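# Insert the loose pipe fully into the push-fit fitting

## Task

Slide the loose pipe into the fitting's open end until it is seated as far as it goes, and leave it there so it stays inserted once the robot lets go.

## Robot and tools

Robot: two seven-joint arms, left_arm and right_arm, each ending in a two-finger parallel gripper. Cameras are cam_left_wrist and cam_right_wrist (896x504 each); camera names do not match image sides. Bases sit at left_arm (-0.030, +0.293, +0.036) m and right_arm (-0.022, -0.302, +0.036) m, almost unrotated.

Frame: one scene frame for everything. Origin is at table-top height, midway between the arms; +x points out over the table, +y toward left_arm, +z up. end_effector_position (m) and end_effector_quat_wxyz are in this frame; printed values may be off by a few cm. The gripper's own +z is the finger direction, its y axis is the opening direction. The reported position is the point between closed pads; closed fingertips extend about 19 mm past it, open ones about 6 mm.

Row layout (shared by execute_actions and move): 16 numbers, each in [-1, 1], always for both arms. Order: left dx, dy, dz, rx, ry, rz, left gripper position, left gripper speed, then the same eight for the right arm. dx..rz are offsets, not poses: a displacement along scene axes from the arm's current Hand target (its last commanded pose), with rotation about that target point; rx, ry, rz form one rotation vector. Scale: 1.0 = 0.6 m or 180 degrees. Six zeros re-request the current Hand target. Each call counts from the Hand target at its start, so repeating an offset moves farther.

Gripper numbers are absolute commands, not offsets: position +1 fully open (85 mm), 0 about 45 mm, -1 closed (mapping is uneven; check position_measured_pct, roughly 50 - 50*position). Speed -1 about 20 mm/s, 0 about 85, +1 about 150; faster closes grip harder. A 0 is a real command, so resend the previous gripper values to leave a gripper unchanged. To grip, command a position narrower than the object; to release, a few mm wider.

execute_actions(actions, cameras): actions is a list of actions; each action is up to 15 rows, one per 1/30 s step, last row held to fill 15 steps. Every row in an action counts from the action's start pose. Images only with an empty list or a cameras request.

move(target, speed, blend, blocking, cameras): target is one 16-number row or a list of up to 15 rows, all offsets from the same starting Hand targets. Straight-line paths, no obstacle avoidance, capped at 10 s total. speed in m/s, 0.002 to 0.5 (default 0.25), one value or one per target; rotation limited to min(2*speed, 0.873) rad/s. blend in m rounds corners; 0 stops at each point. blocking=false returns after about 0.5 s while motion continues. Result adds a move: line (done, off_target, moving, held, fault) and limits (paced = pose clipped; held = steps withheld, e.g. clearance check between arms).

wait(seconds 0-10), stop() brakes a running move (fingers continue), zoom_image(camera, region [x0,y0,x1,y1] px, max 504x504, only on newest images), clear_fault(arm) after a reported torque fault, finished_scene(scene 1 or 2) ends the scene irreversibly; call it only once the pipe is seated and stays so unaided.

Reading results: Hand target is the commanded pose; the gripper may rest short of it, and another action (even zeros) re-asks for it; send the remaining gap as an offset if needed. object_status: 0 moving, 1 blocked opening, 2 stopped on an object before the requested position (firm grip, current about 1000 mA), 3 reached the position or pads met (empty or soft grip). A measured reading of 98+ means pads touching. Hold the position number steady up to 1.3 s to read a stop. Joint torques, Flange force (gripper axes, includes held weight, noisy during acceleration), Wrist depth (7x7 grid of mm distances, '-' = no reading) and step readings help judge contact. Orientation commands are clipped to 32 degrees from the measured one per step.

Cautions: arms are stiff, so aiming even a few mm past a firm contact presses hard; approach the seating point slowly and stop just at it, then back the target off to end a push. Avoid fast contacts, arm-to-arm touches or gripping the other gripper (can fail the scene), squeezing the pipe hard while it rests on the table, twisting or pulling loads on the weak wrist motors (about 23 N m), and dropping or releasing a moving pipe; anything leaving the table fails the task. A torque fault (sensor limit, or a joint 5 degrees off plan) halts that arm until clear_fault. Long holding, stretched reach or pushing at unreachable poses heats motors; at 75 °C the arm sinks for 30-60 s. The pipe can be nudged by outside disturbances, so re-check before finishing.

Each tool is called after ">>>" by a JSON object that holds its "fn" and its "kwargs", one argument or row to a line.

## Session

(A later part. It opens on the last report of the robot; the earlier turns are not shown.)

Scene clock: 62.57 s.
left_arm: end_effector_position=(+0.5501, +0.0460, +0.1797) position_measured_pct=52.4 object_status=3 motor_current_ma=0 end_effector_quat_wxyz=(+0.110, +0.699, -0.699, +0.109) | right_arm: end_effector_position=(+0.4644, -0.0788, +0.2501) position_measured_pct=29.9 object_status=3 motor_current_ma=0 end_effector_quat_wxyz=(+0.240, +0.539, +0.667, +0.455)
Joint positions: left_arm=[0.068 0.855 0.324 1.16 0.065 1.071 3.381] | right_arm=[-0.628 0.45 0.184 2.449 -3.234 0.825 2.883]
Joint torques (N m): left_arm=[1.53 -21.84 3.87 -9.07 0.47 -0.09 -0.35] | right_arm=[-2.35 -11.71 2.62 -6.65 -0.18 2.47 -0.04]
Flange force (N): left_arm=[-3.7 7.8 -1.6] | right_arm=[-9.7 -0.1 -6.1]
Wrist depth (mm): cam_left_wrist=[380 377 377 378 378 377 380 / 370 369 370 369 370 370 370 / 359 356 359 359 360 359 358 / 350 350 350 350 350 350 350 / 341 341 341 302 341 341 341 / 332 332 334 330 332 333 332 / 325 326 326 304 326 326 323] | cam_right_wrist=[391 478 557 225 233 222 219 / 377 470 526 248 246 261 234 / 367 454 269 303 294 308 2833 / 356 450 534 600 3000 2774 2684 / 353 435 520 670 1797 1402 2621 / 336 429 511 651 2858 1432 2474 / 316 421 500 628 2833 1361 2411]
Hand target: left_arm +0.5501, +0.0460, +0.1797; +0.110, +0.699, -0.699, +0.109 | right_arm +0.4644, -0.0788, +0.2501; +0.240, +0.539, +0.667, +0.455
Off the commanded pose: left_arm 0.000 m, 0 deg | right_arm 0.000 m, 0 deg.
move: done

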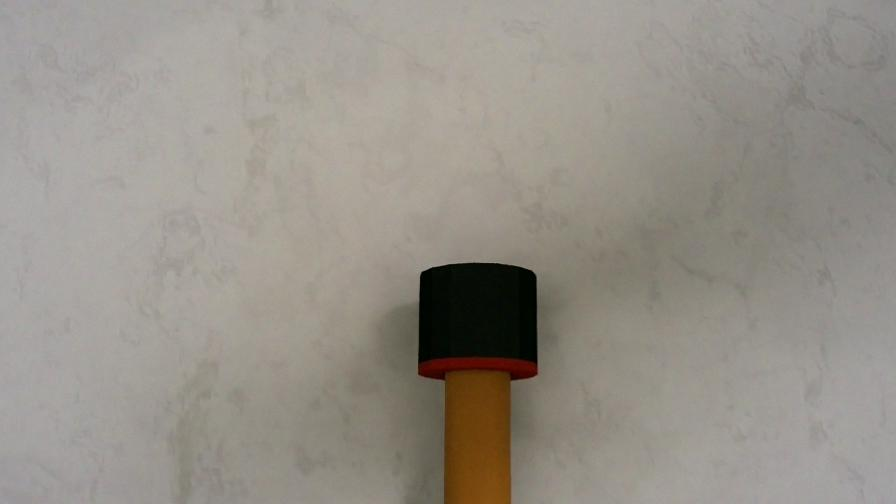

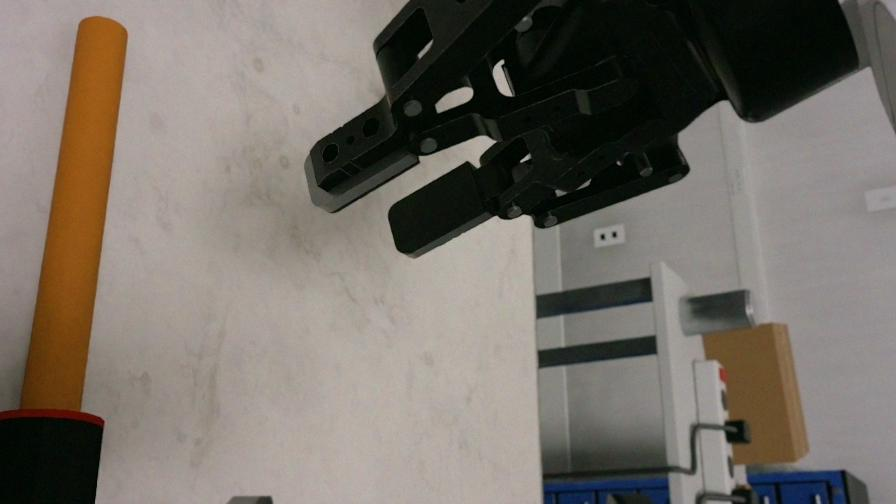

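>>> {"fn": "wait", "kwargs": {
  "seconds": 0.3,
  "cameras": ["all"]
}}

Scene clock: 63.03 s.
left_arm: end_effector_position=(+0.5501, +0.0460, +0.1797) position_measured_pct=52.4 object_status=3 motor_current_ma=0 end_effector_quat_wxyz=(+0.110, +0.699, -0.699, +0.109) | right_arm: end_effector_position=(+0.4644, -0.0788, +0.2501) position_measured_pct=29.9 object_status=3 motor_current_ma=0 end_effector_quat_wxyz=(+0.240, +0.539, +0.667, +0.455)
Joint positions: left_arm=[0.068 0.855 0.324 1.16 0.065 1.071 3.381] | right_arm=[-0.628 0.45 0.184 2.449 -3.234 0.825 2.883]
Joint torques (N m): left_arm=[1.53 -21.91 3.96 -9.05 0.46 -0.04 -0.34] | right_arm=[-2.5 -11.72 2.58 -6.71 -0.23 2.41 -0.05]
Flange force (N): left_arm=[-3.7 7.6 -1.4] | right_arm=[-10.6 -0.4 -6.0]
Wrist depth (mm): cam_left_wrist=[380 378 378 377 378 377 380 / 369 369 369 369 370 371 370 / 359 357 360 360 360 361 357 / 350 350 350 348 350 350 350 / 341 341 341 302 341 341 341 / 333 332 335 308 333 333 333 / 325 326 326 303 326 325 324] | cam_right_wrist=[393 479 557 225 233 222 219 / 380 470 527 248 246 261 234 / 370 456 268 304 294 308 2786 / 359 448 533 600 3000 2858 2706 / 348 437 520 673 1837 1390 2580 / 341 427 510 652 2883 1411 2483 / 317 420 498 633 2809 1376 2456]
Hand target: left_arm +0.5501, +0.0460, +0.1797; +0.110, +0.699, -0.699, +0.109 | right_arm +0.4644, -0.0788, +0.2501; +0.240, +0.539, +0.667, +0.455
Tool commands: left_gripper/position=-0.05 left_gripper/speed=-0.5 right_gripper/position=+0.4 right_gripper/speed=-0.5
Off the commanded pose: left_arm 0.000 m, 0 deg | right_arm 0.000 m, 0 deg.
wait: 0.30 s; at rest from the start

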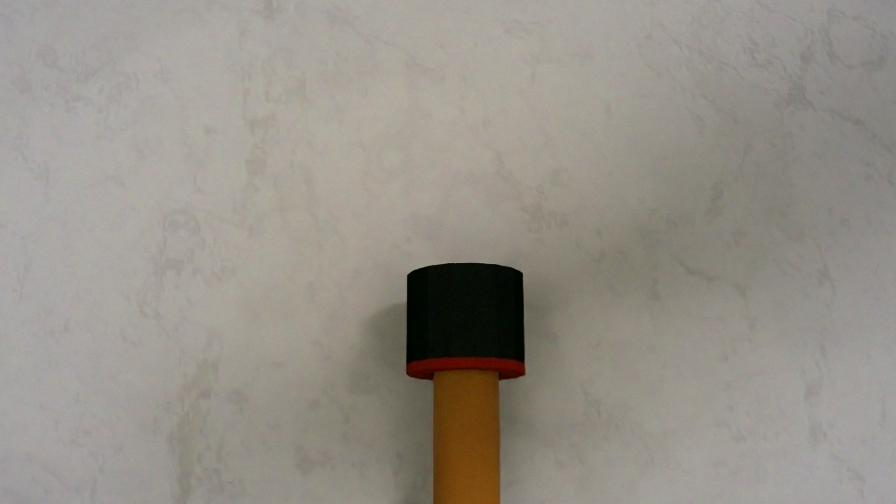

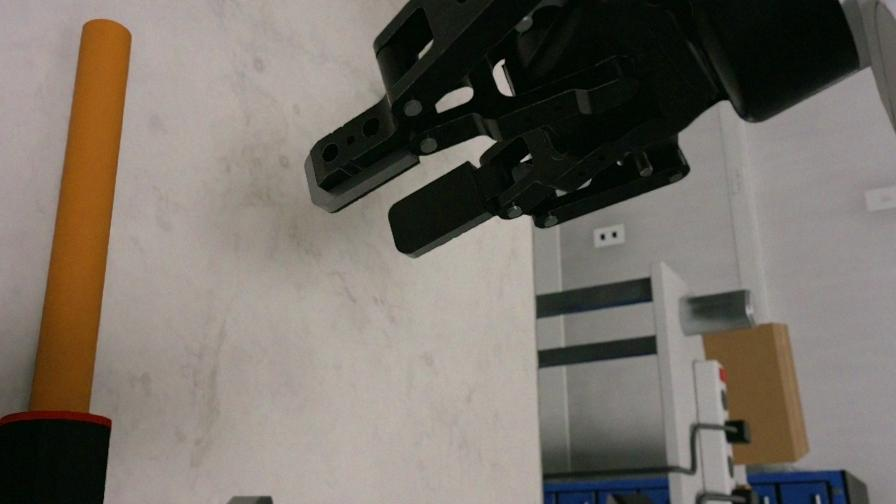

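>>> {"fn": "wait", "kwargs": {
  "seconds": 0.5,
  "cameras": ["all"]
}}

Scene clock: 63.63 s.
left_arm: end_effector_position=(+0.5501, +0.0460, +0.1797) position_measured_pct=52.4 object_status=3 motor_current_ma=0 end_effector_quat_wxyz=(+0.110, +0.699, -0.699, +0.109) | right_arm: end_effector_position=(+0.4644, -0.0788, +0.2501) position_measured_pct=29.9 object_status=3 motor_current_ma=0 end_effector_quat_wxyz=(+0.240, +0.539, +0.667, +0.455)
Joint positions: left_arm=[0.068 0.855 0.324 1.16 0.065 1.071 3.381] | right_arm=[-0.628 0.45 0.184 2.449 -3.234 0.825 2.883]
Joint torques (N m): left_arm=[1.53 -21.86 3.89 -9.11 0.48 -0.08 -0.36] | right_arm=[-2.42 -11.74 2.64 -6.73 -0.2 2.51 0.01]
Flange force (N): left_arm=[-3.7 7.9 -1.5] | right_arm=[-10.2 -0.2 -6.1]
Wrist depth (mm): cam_left_wrist=[380 378 377 377 378 378 380 / 369 369 370 369 370 369 370 / 359 356 359 359 360 359 357 / 349 350 350 347 350 350 350 / 341 341 341 302 341 341 341 / 332 333 334 309 333 332 333 / 326 326 326 304 326 326 324] | cam_right_wrist=[394 480 560 225 233 222 219 / 379 467 527 248 246 261 234 / 369 455 269 304 294 308 2809 / 360 450 533 601 3041 2858 2652 / 349 435 523 671 1782 1408 2580 / 342 427 511 649 2870 1420 2511 / 317 419 500 630 2798 1367 2438]
Hand target: left_arm +0.5501, +0.0460, +0.1797; +0.110, +0.699, -0.699, +0.109 | right_arm +0.4644, -0.0788, +0.2501; +0.240, +0.539, +0.667, +0.455
Tool commands: left_gripper/position=-0.05 left_gripper/speed=-0.5 right_gripper/position=+0.4 right_gripper/speed=-0.5
Off the commanded pose: left_arm 0.000 m, 0 deg | right_arm 0.000 m, 0 deg.
wait: 0.50 s; at rest by 0.07 s

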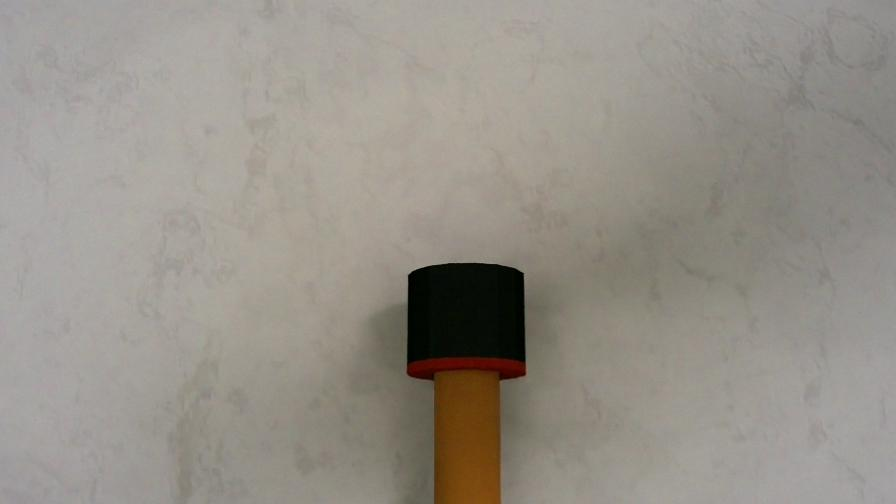

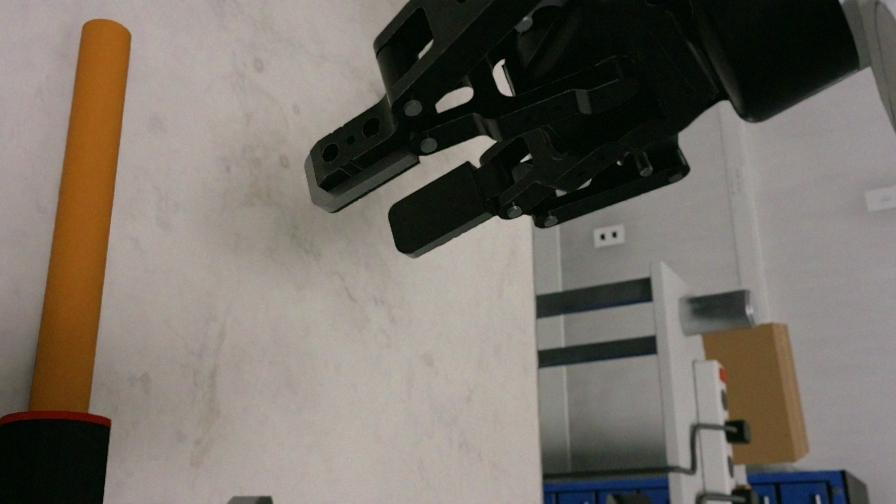

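>>> {"fn": "wait", "kwargs": {
  "seconds": 0.5,
  "cameras": ["cam_left_wrist"]
}}

Scene clock: 64.27 s.
left_arm: end_effector_position=(+0.5501, +0.0460, +0.1797) position_measured_pct=52.4 object_status=3 motor_current_ma=0 end_effector_quat_wxyz=(+0.110, +0.699, -0.699, +0.109) | right_arm: end_effector_position=(+0.4644, -0.0788, +0.2501) position_measured_pct=29.9 object_status=3 motor_current_ma=0 end_effector_quat_wxyz=(+0.240, +0.539, +0.667, +0.455)
Joint positions: left_arm=[0.068 0.855 0.324 1.16 0.065 1.071 3.381] | right_arm=[-0.628 0.45 0.184 2.449 -3.234 0.825 2.883]
Joint torques (N m): left_arm=[1.54 -21.92 3.87 -9.12 0.49 -0.08 -0.37] | right_arm=[-2.34 -11.67 2.5 -6.68 -0.17 2.48 -0.08]
Flange force (N): left_arm=[-3.7 7.8 -1.4] | right_arm=[-9.5 0.1 -6.3]
Wrist depth (mm): cam_left_wrist=[380 377 377 377 378 378 381 / 370 369 370 370 370 370 370 / 359 357 360 359 360 360 358 / 350 350 350 348 350 350 350 / 341 341 341 302 341 341 341 / 332 332 335 310 332 333 332 / 326 326 326 305 326 326 324] | cam_right_wrist=[392 480 558 224 233 222 219 / 379 468 527 249 246 261 234 / 369 455 268 304 293 308 2833 / 356 448 533 600 3055 2833 2695 / 348 437 520 671 1817 1396 2580 / 341 427 510 649 2934 1408 2483 / 317 421 500 630 2821 1373 2474]
Hand target: left_arm +0.5501, +0.0460, +0.1797; +0.110, +0.699, -0.699, +0.109 | right_arm +0.4644, -0.0788, +0.2501; +0.240, +0.539, +0.667, +0.455
Tool commands: left_gripper/position=-0.05 left_gripper/speed=-0.5 right_gripper/position=+0.4 right_gripper/speed=-0.5
Off the commanded pose: left_arm 0.000 m, 0 deg | right_arm 0.000 m, 0 deg.
wait: 0.50 s; at rest by 0.03 s
Images, in order (width x height): cam_left_wrist 896x504.

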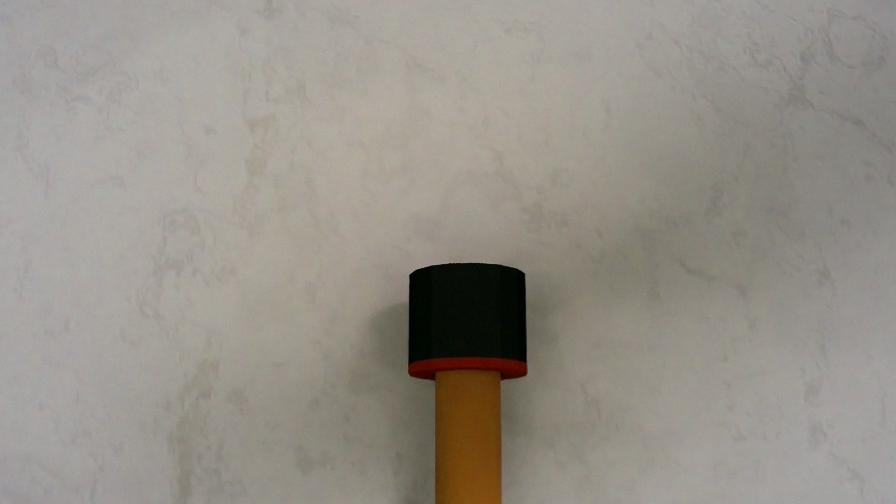

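>>> {"fn": "wait", "kwargs": {
  "seconds": 1.0,
  "cameras": ["cam_left_wrist"]
}}

>>> {"fn": "zoom_image", "kwargs": {
  "camera": "cam_left_wrist",
  "region": [380, 240, 560, 400]
}}

Scene clock: 65.47 s.
left_arm: end_effector_position=(+0.5501, +0.0460, +0.1797) position_measured_pct=52.4 object_status=3 motor_current_ma=0 end_effector_quat_wxyz=(+0.110, +0.699, -0.699, +0.109) | right_arm: end_effector_position=(+0.4644, -0.0788, +0.2501) position_measured_pct=29.9 object_status=3 motor_current_ma=0 end_effector_quat_wxyz=(+0.240, +0.539, +0.667, +0.455)
Joint positions: left_arm=[0.068 0.855 0.324 1.16 0.065 1.071 3.381] | right_arm=[-0.628 0.45 0.184 2.449 -3.234 0.825 2.883]
Joint torques (N m): left_arm=[1.53 -21.93 3.89 -9.08 0.48 -0.06 -0.3] | right_arm=[-2.41 -11.7 2.63 -6.72 -0.12 2.48 -0.01]
Flange force (N): left_arm=[-3.8 7.6 -1.4] | right_arm=[-9.8 -0.2 -6.2]
Wrist depth (mm): cam_left_wrist=[380 377 377 378 377 377 380 / 370 370 370 369 370 370 370 / 359 356 360 359 360 360 358 / 349 349 350 348 350 350 350 / 341 341 341 303 341 341 341 / 332 332 334 311 332 332 333 / 325 326 326 305 326 326 324] | cam_right_wrist=[393 481 558 224 232 222 219 / 380 469 525 248 246 261 234 / 369 455 268 304 293 308 2786 / 356 448 533 601 3014 2809 2652 / 348 436 519 671 1797 1393 2550 / 342 427 510 651 2870 1408 2511 / 316 420 497 630 2809 1353 2411]
Hand target: left_arm +0.5501, +0.0460, +0.1797; +0.110, +0.699, -0.699, +0.109 | right_arm +0.4644, -0.0788, +0.2501; +0.240, +0.539, +0.667, +0.455
Tool commands: left_gripper/position=-0.05 left_gripper/speed=-0.5 right_gripper/position=+0.4 right_gripper/speed=-0.5
Off the commanded pose: left_arm 0.000 m, 0 deg | right_arm 0.000 m, 0 deg.
wait: 1.00 s; at rest from the start
Images, in order (width x height): cam_left_wrist 896x504.

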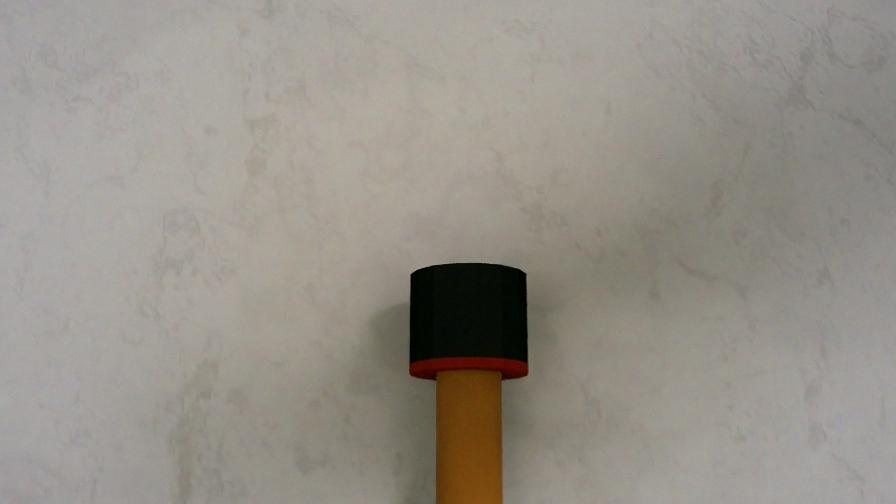

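Scaled by 2.800 from the camera's 896x504 image, which has a finer 1280x720 frame.

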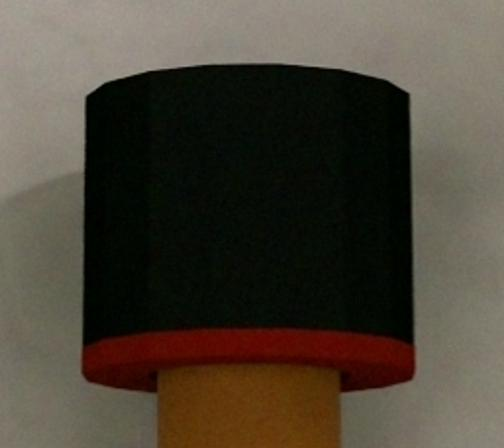

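>>> {"fn": "wait", "kwargs": {
  "seconds": 1.0,
  "cameras": ["cam_left_wrist"]
}}

>>> {"fn": "zoom_image", "kwargs": {
  "camera": "cam_left_wrist",
  "region": [380, 240, 560, 400]
}}

Scene clock: 66.77 s.
left_arm: end_effector_position=(+0.5501, +0.0460, +0.1797) position_measured_pct=52.4 object_status=3 motor_current_ma=0 end_effector_quat_wxyz=(+0.110, +0.699, -0.699, +0.109) | right_arm: end_effector_position=(+0.4644, -0.0788, +0.2501) position_measured_pct=29.9 object_status=3 motor_current_ma=0 end_effector_quat_wxyz=(+0.240, +0.539, +0.667, +0.455)
Joint positions: left_arm=[0.068 0.855 0.324 1.16 0.065 1.071 3.381] | right_arm=[-0.628 0.45 0.184 2.449 -3.234 0.825 2.883]
Joint torques (N m): left_arm=[1.51 -21.95 3.94 -9.09 0.53 -0.1 -0.33] | right_arm=[-2.45 -11.71 2.6 -6.7 -0.23 2.52 0.04]
Flange force (N): left_arm=[-3.7 7.5 -1.4] | right_arm=[-10.4 0.1 -6.1]
Wrist depth (mm): cam_left_wrist=[380 378 378 378 378 378 381 / 370 370 369 369 370 369 369 / 359 357 360 360 359 359 357 / 350 350 350 348 350 350 350 / 341 341 340 302 341 341 341 / 332 333 334 331 332 333 332 / 326 326 326 322 326 326 325] | cam_right_wrist=[392 480 559 224 233 222 219 / 379 469 525 248 246 261 233 / 368 455 269 304 293 308 2798 / 356 448 534 599 2960 2833 2652 / 351 437 520 674 1817 1402 2580 / 341 428 510 651 2921 1414 2560 / 316 419 499 631 2786 1364 2447]
Hand target: left_arm +0.5501, +0.0460, +0.1797; +0.110, +0.699, -0.699, +0.109 | right_arm +0.4644, -0.0788, +0.2501; +0.240, +0.539, +0.667, +0.455
Tool commands: left_gripper/position=-0.05 left_gripper/speed=-0.5 right_gripper/position=+0.4 right_gripper/speed=-0.5
Off the commanded pose: left_arm 0.000 m, 0 deg | right_arm 0.000 m, 0 deg.
wait: 1.00 s; at rest from the start
Images, in order (width x height): cam_left_wrist 896x504.

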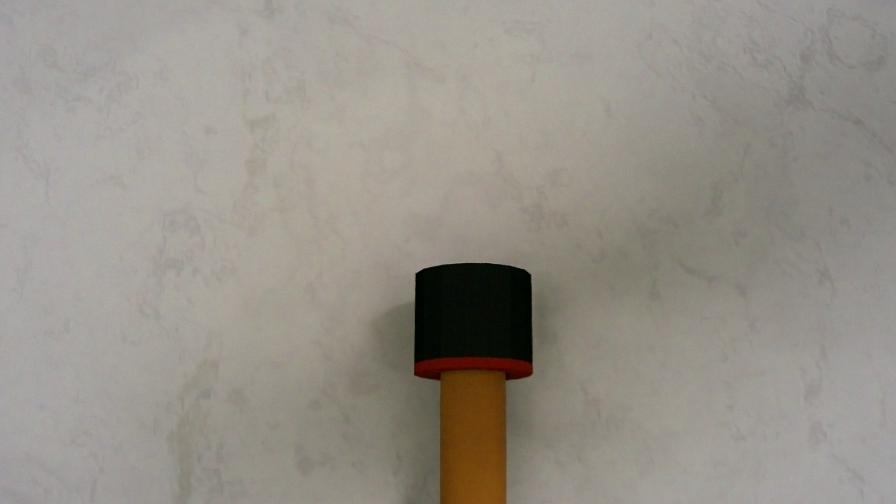

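Scaled by 2.800 from the camera's 896x504 image, which has a finer 1280x720 frame.

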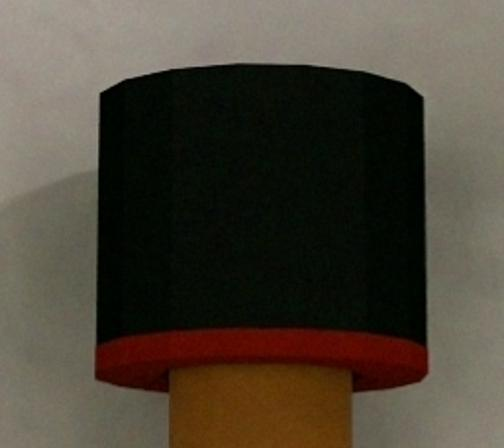

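>>> {"fn": "wait", "kwargs": {
  "seconds": 0.7,
  "cameras": ["cam_left_wrist", "cam_right_wrist"]
}}

Scene clock: 67.83 s.
left_arm: end_effector_position=(+0.5501, +0.0460, +0.1797) position_measured_pct=52.4 object_status=3 motor_current_ma=0 end_effector_quat_wxyz=(+0.110, +0.699, -0.699, +0.109) | right_arm: end_effector_position=(+0.4644, -0.0788, +0.2501) position_measured_pct=29.9 object_status=3 motor_current_ma=0 end_effector_quat_wxyz=(+0.240, +0.539, +0.667, +0.455)
Joint positions: left_arm=[0.068 0.855 0.324 1.16 0.065 1.071 3.381] | right_arm=[-0.628 0.45 0.184 2.449 -3.234 0.825 2.883]
Joint torques (N m): left_arm=[1.52 -21.95 3.92 -9.06 0.5 -0.12 -0.31] | right_arm=[-2.41 -11.7 2.61 -6.71 -0.13 2.44 -0.08]
Flange force (N): left_arm=[-3.6 7.3 -1.5] | right_arm=[-9.8 -0.4 -6.2]
Wrist depth (mm): cam_left_wrist=[380 378 378 378 378 377 381 / 370 369 369 370 370 369 370 / 359 357 360 359 359 359 357 / 349 349 350 348 350 350 349 / 341 341 341 302 341 341 341 / 332 333 334 311 332 333 333 / 326 326 326 306 326 327 324] | cam_right_wrist=[392 478 560 224 233 221 219 / 379 468 525 249 246 261 234 / 368 456 268 304 293 309 2798 / 357 447 532 599 2987 2798 2663 / 348 436 521 670 1822 1402 2570 / 341 429 512 648 2908 1432 2560 / 317 420 499 628 2763 1381 2368]
Hand target: left_arm +0.5501, +0.0460, +0.1797; +0.110, +0.699, -0.699, +0.109 | right_arm +0.4644, -0.0788, +0.2501; +0.240, +0.539, +0.667, +0.455
Tool commands: left_gripper/position=-0.05 left_gripper/speed=-0.5 right_gripper/position=+0.4 right_gripper/speed=-0.5
Off the commanded pose: left_arm 0.000 m, 0 deg | right_arm 0.000 m, 0 deg.
wait: 0.70 s; at rest from the start

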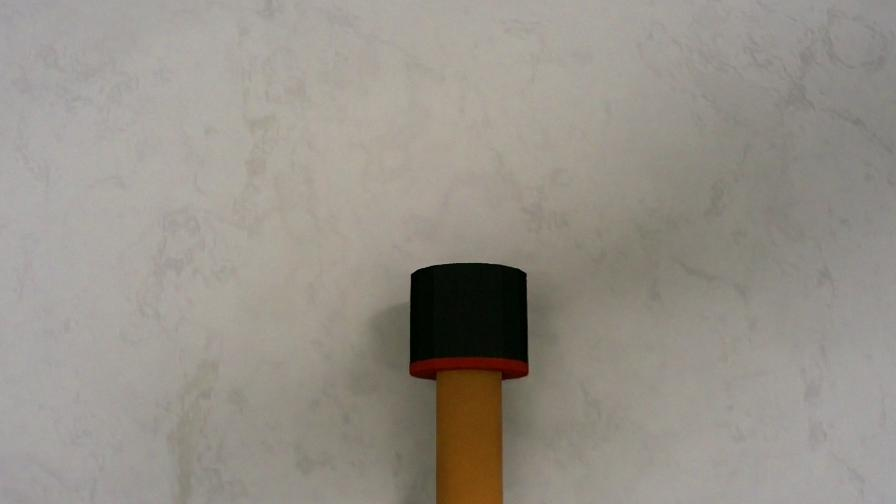

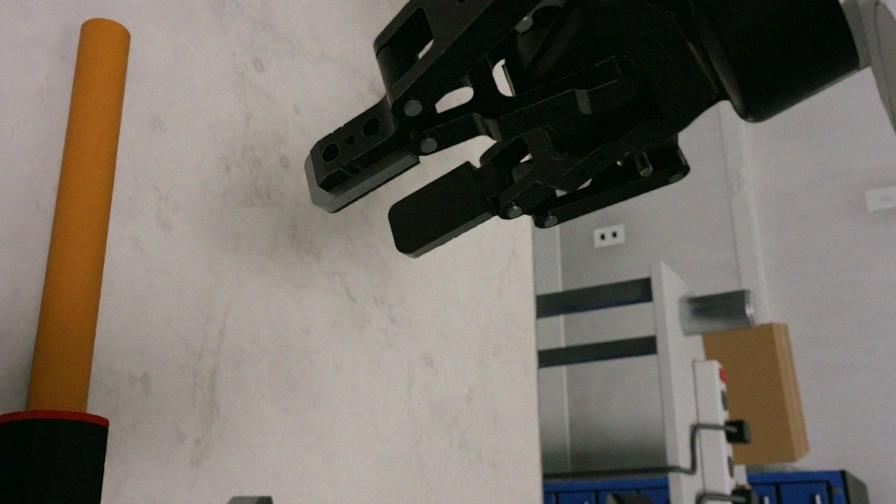

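>>> {"fn": "wait", "kwargs": {
  "seconds": 1.5,
  "cameras": ["cam_left_wrist"]
}}

Scene clock: 69.53 s.
left_arm: end_effector_position=(+0.5501, +0.0460, +0.1797) position_measured_pct=52.4 object_status=3 motor_current_ma=0 end_effector_quat_wxyz=(+0.110, +0.699, -0.699, +0.109) | right_arm: end_effector_position=(+0.4644, -0.0788, +0.2501) position_measured_pct=29.9 object_status=3 motor_current_ma=0 end_effector_quat_wxyz=(+0.240, +0.539, +0.667, +0.455)
Joint positions: left_arm=[0.068 0.855 0.324 1.16 0.065 1.071 3.381] | right_arm=[-0.628 0.45 0.184 2.449 -3.234 0.825 2.883]
Joint torques (N m): left_arm=[1.57 -21.98 3.87 -9.06 0.48 -0.09 -0.33] | right_arm=[-2.48 -11.69 2.61 -6.72 -0.22 2.44 -0.08]
Flange force (N): left_arm=[-3.7 7.4 -1.4] | right_arm=[-10.4 -0.2 -6.2]
Wrist depth (mm): cam_left_wrist=[380 377 377 378 378 378 380 / 369 370 370 370 370 370 370 / 360 357 359 360 360 359 357 / 350 350 350 348 350 350 350 / 340 341 341 302 340 341 340 / 332 332 334 330 332 333 332 / 326 326 326 323 326 326 324] | cam_right_wrist=[392 480 561 224 232 221 219 / 379 468 525 248 246 261 233 / 368 458 269 303 293 307 2809 / 356 449 533 602 2987 2846 2652 / 351 436 520 670 1797 1393 2600 / 340 429 509 650 2821 1420 2521 / 316 420 501 630 2786 1348 2411]
Hand target: left_arm +0.5501, +0.0460, +0.1797; +0.110, +0.699, -0.699, +0.109 | right_arm +0.4644, -0.0788, +0.2501; +0.240, +0.539, +0.667, +0.455
Tool commands: left_gripper/position=-0.05 left_gripper/speed=-0.5 right_gripper/position=+0.4 right_gripper/speed=-0.5
Off the commanded pose: left_arm 0.000 m, 0 deg | right_arm 0.000 m, 0 deg.
wait: 1.50 s; at rest from the start
Images, in order (width x height): cam_left_wrist 896x504.

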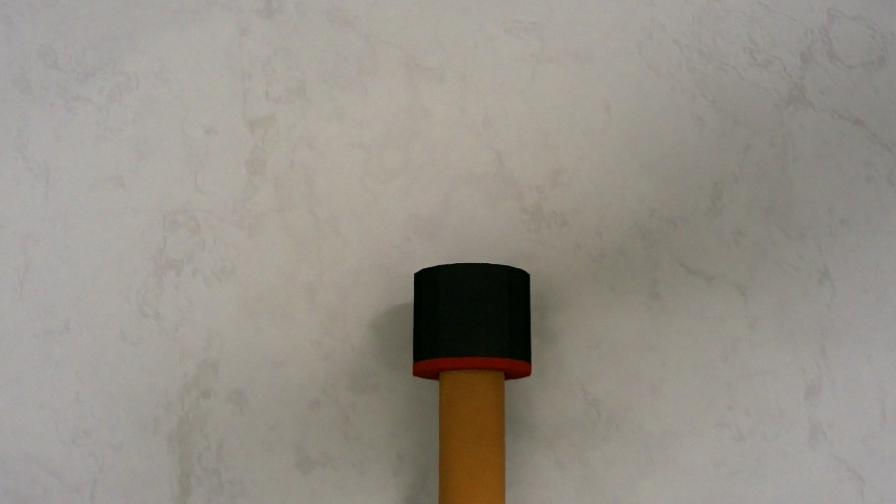

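>>> {"fn": "finished_scene", "kwargs": {
  "scene": 2
}}

The scene is finished: the task was done.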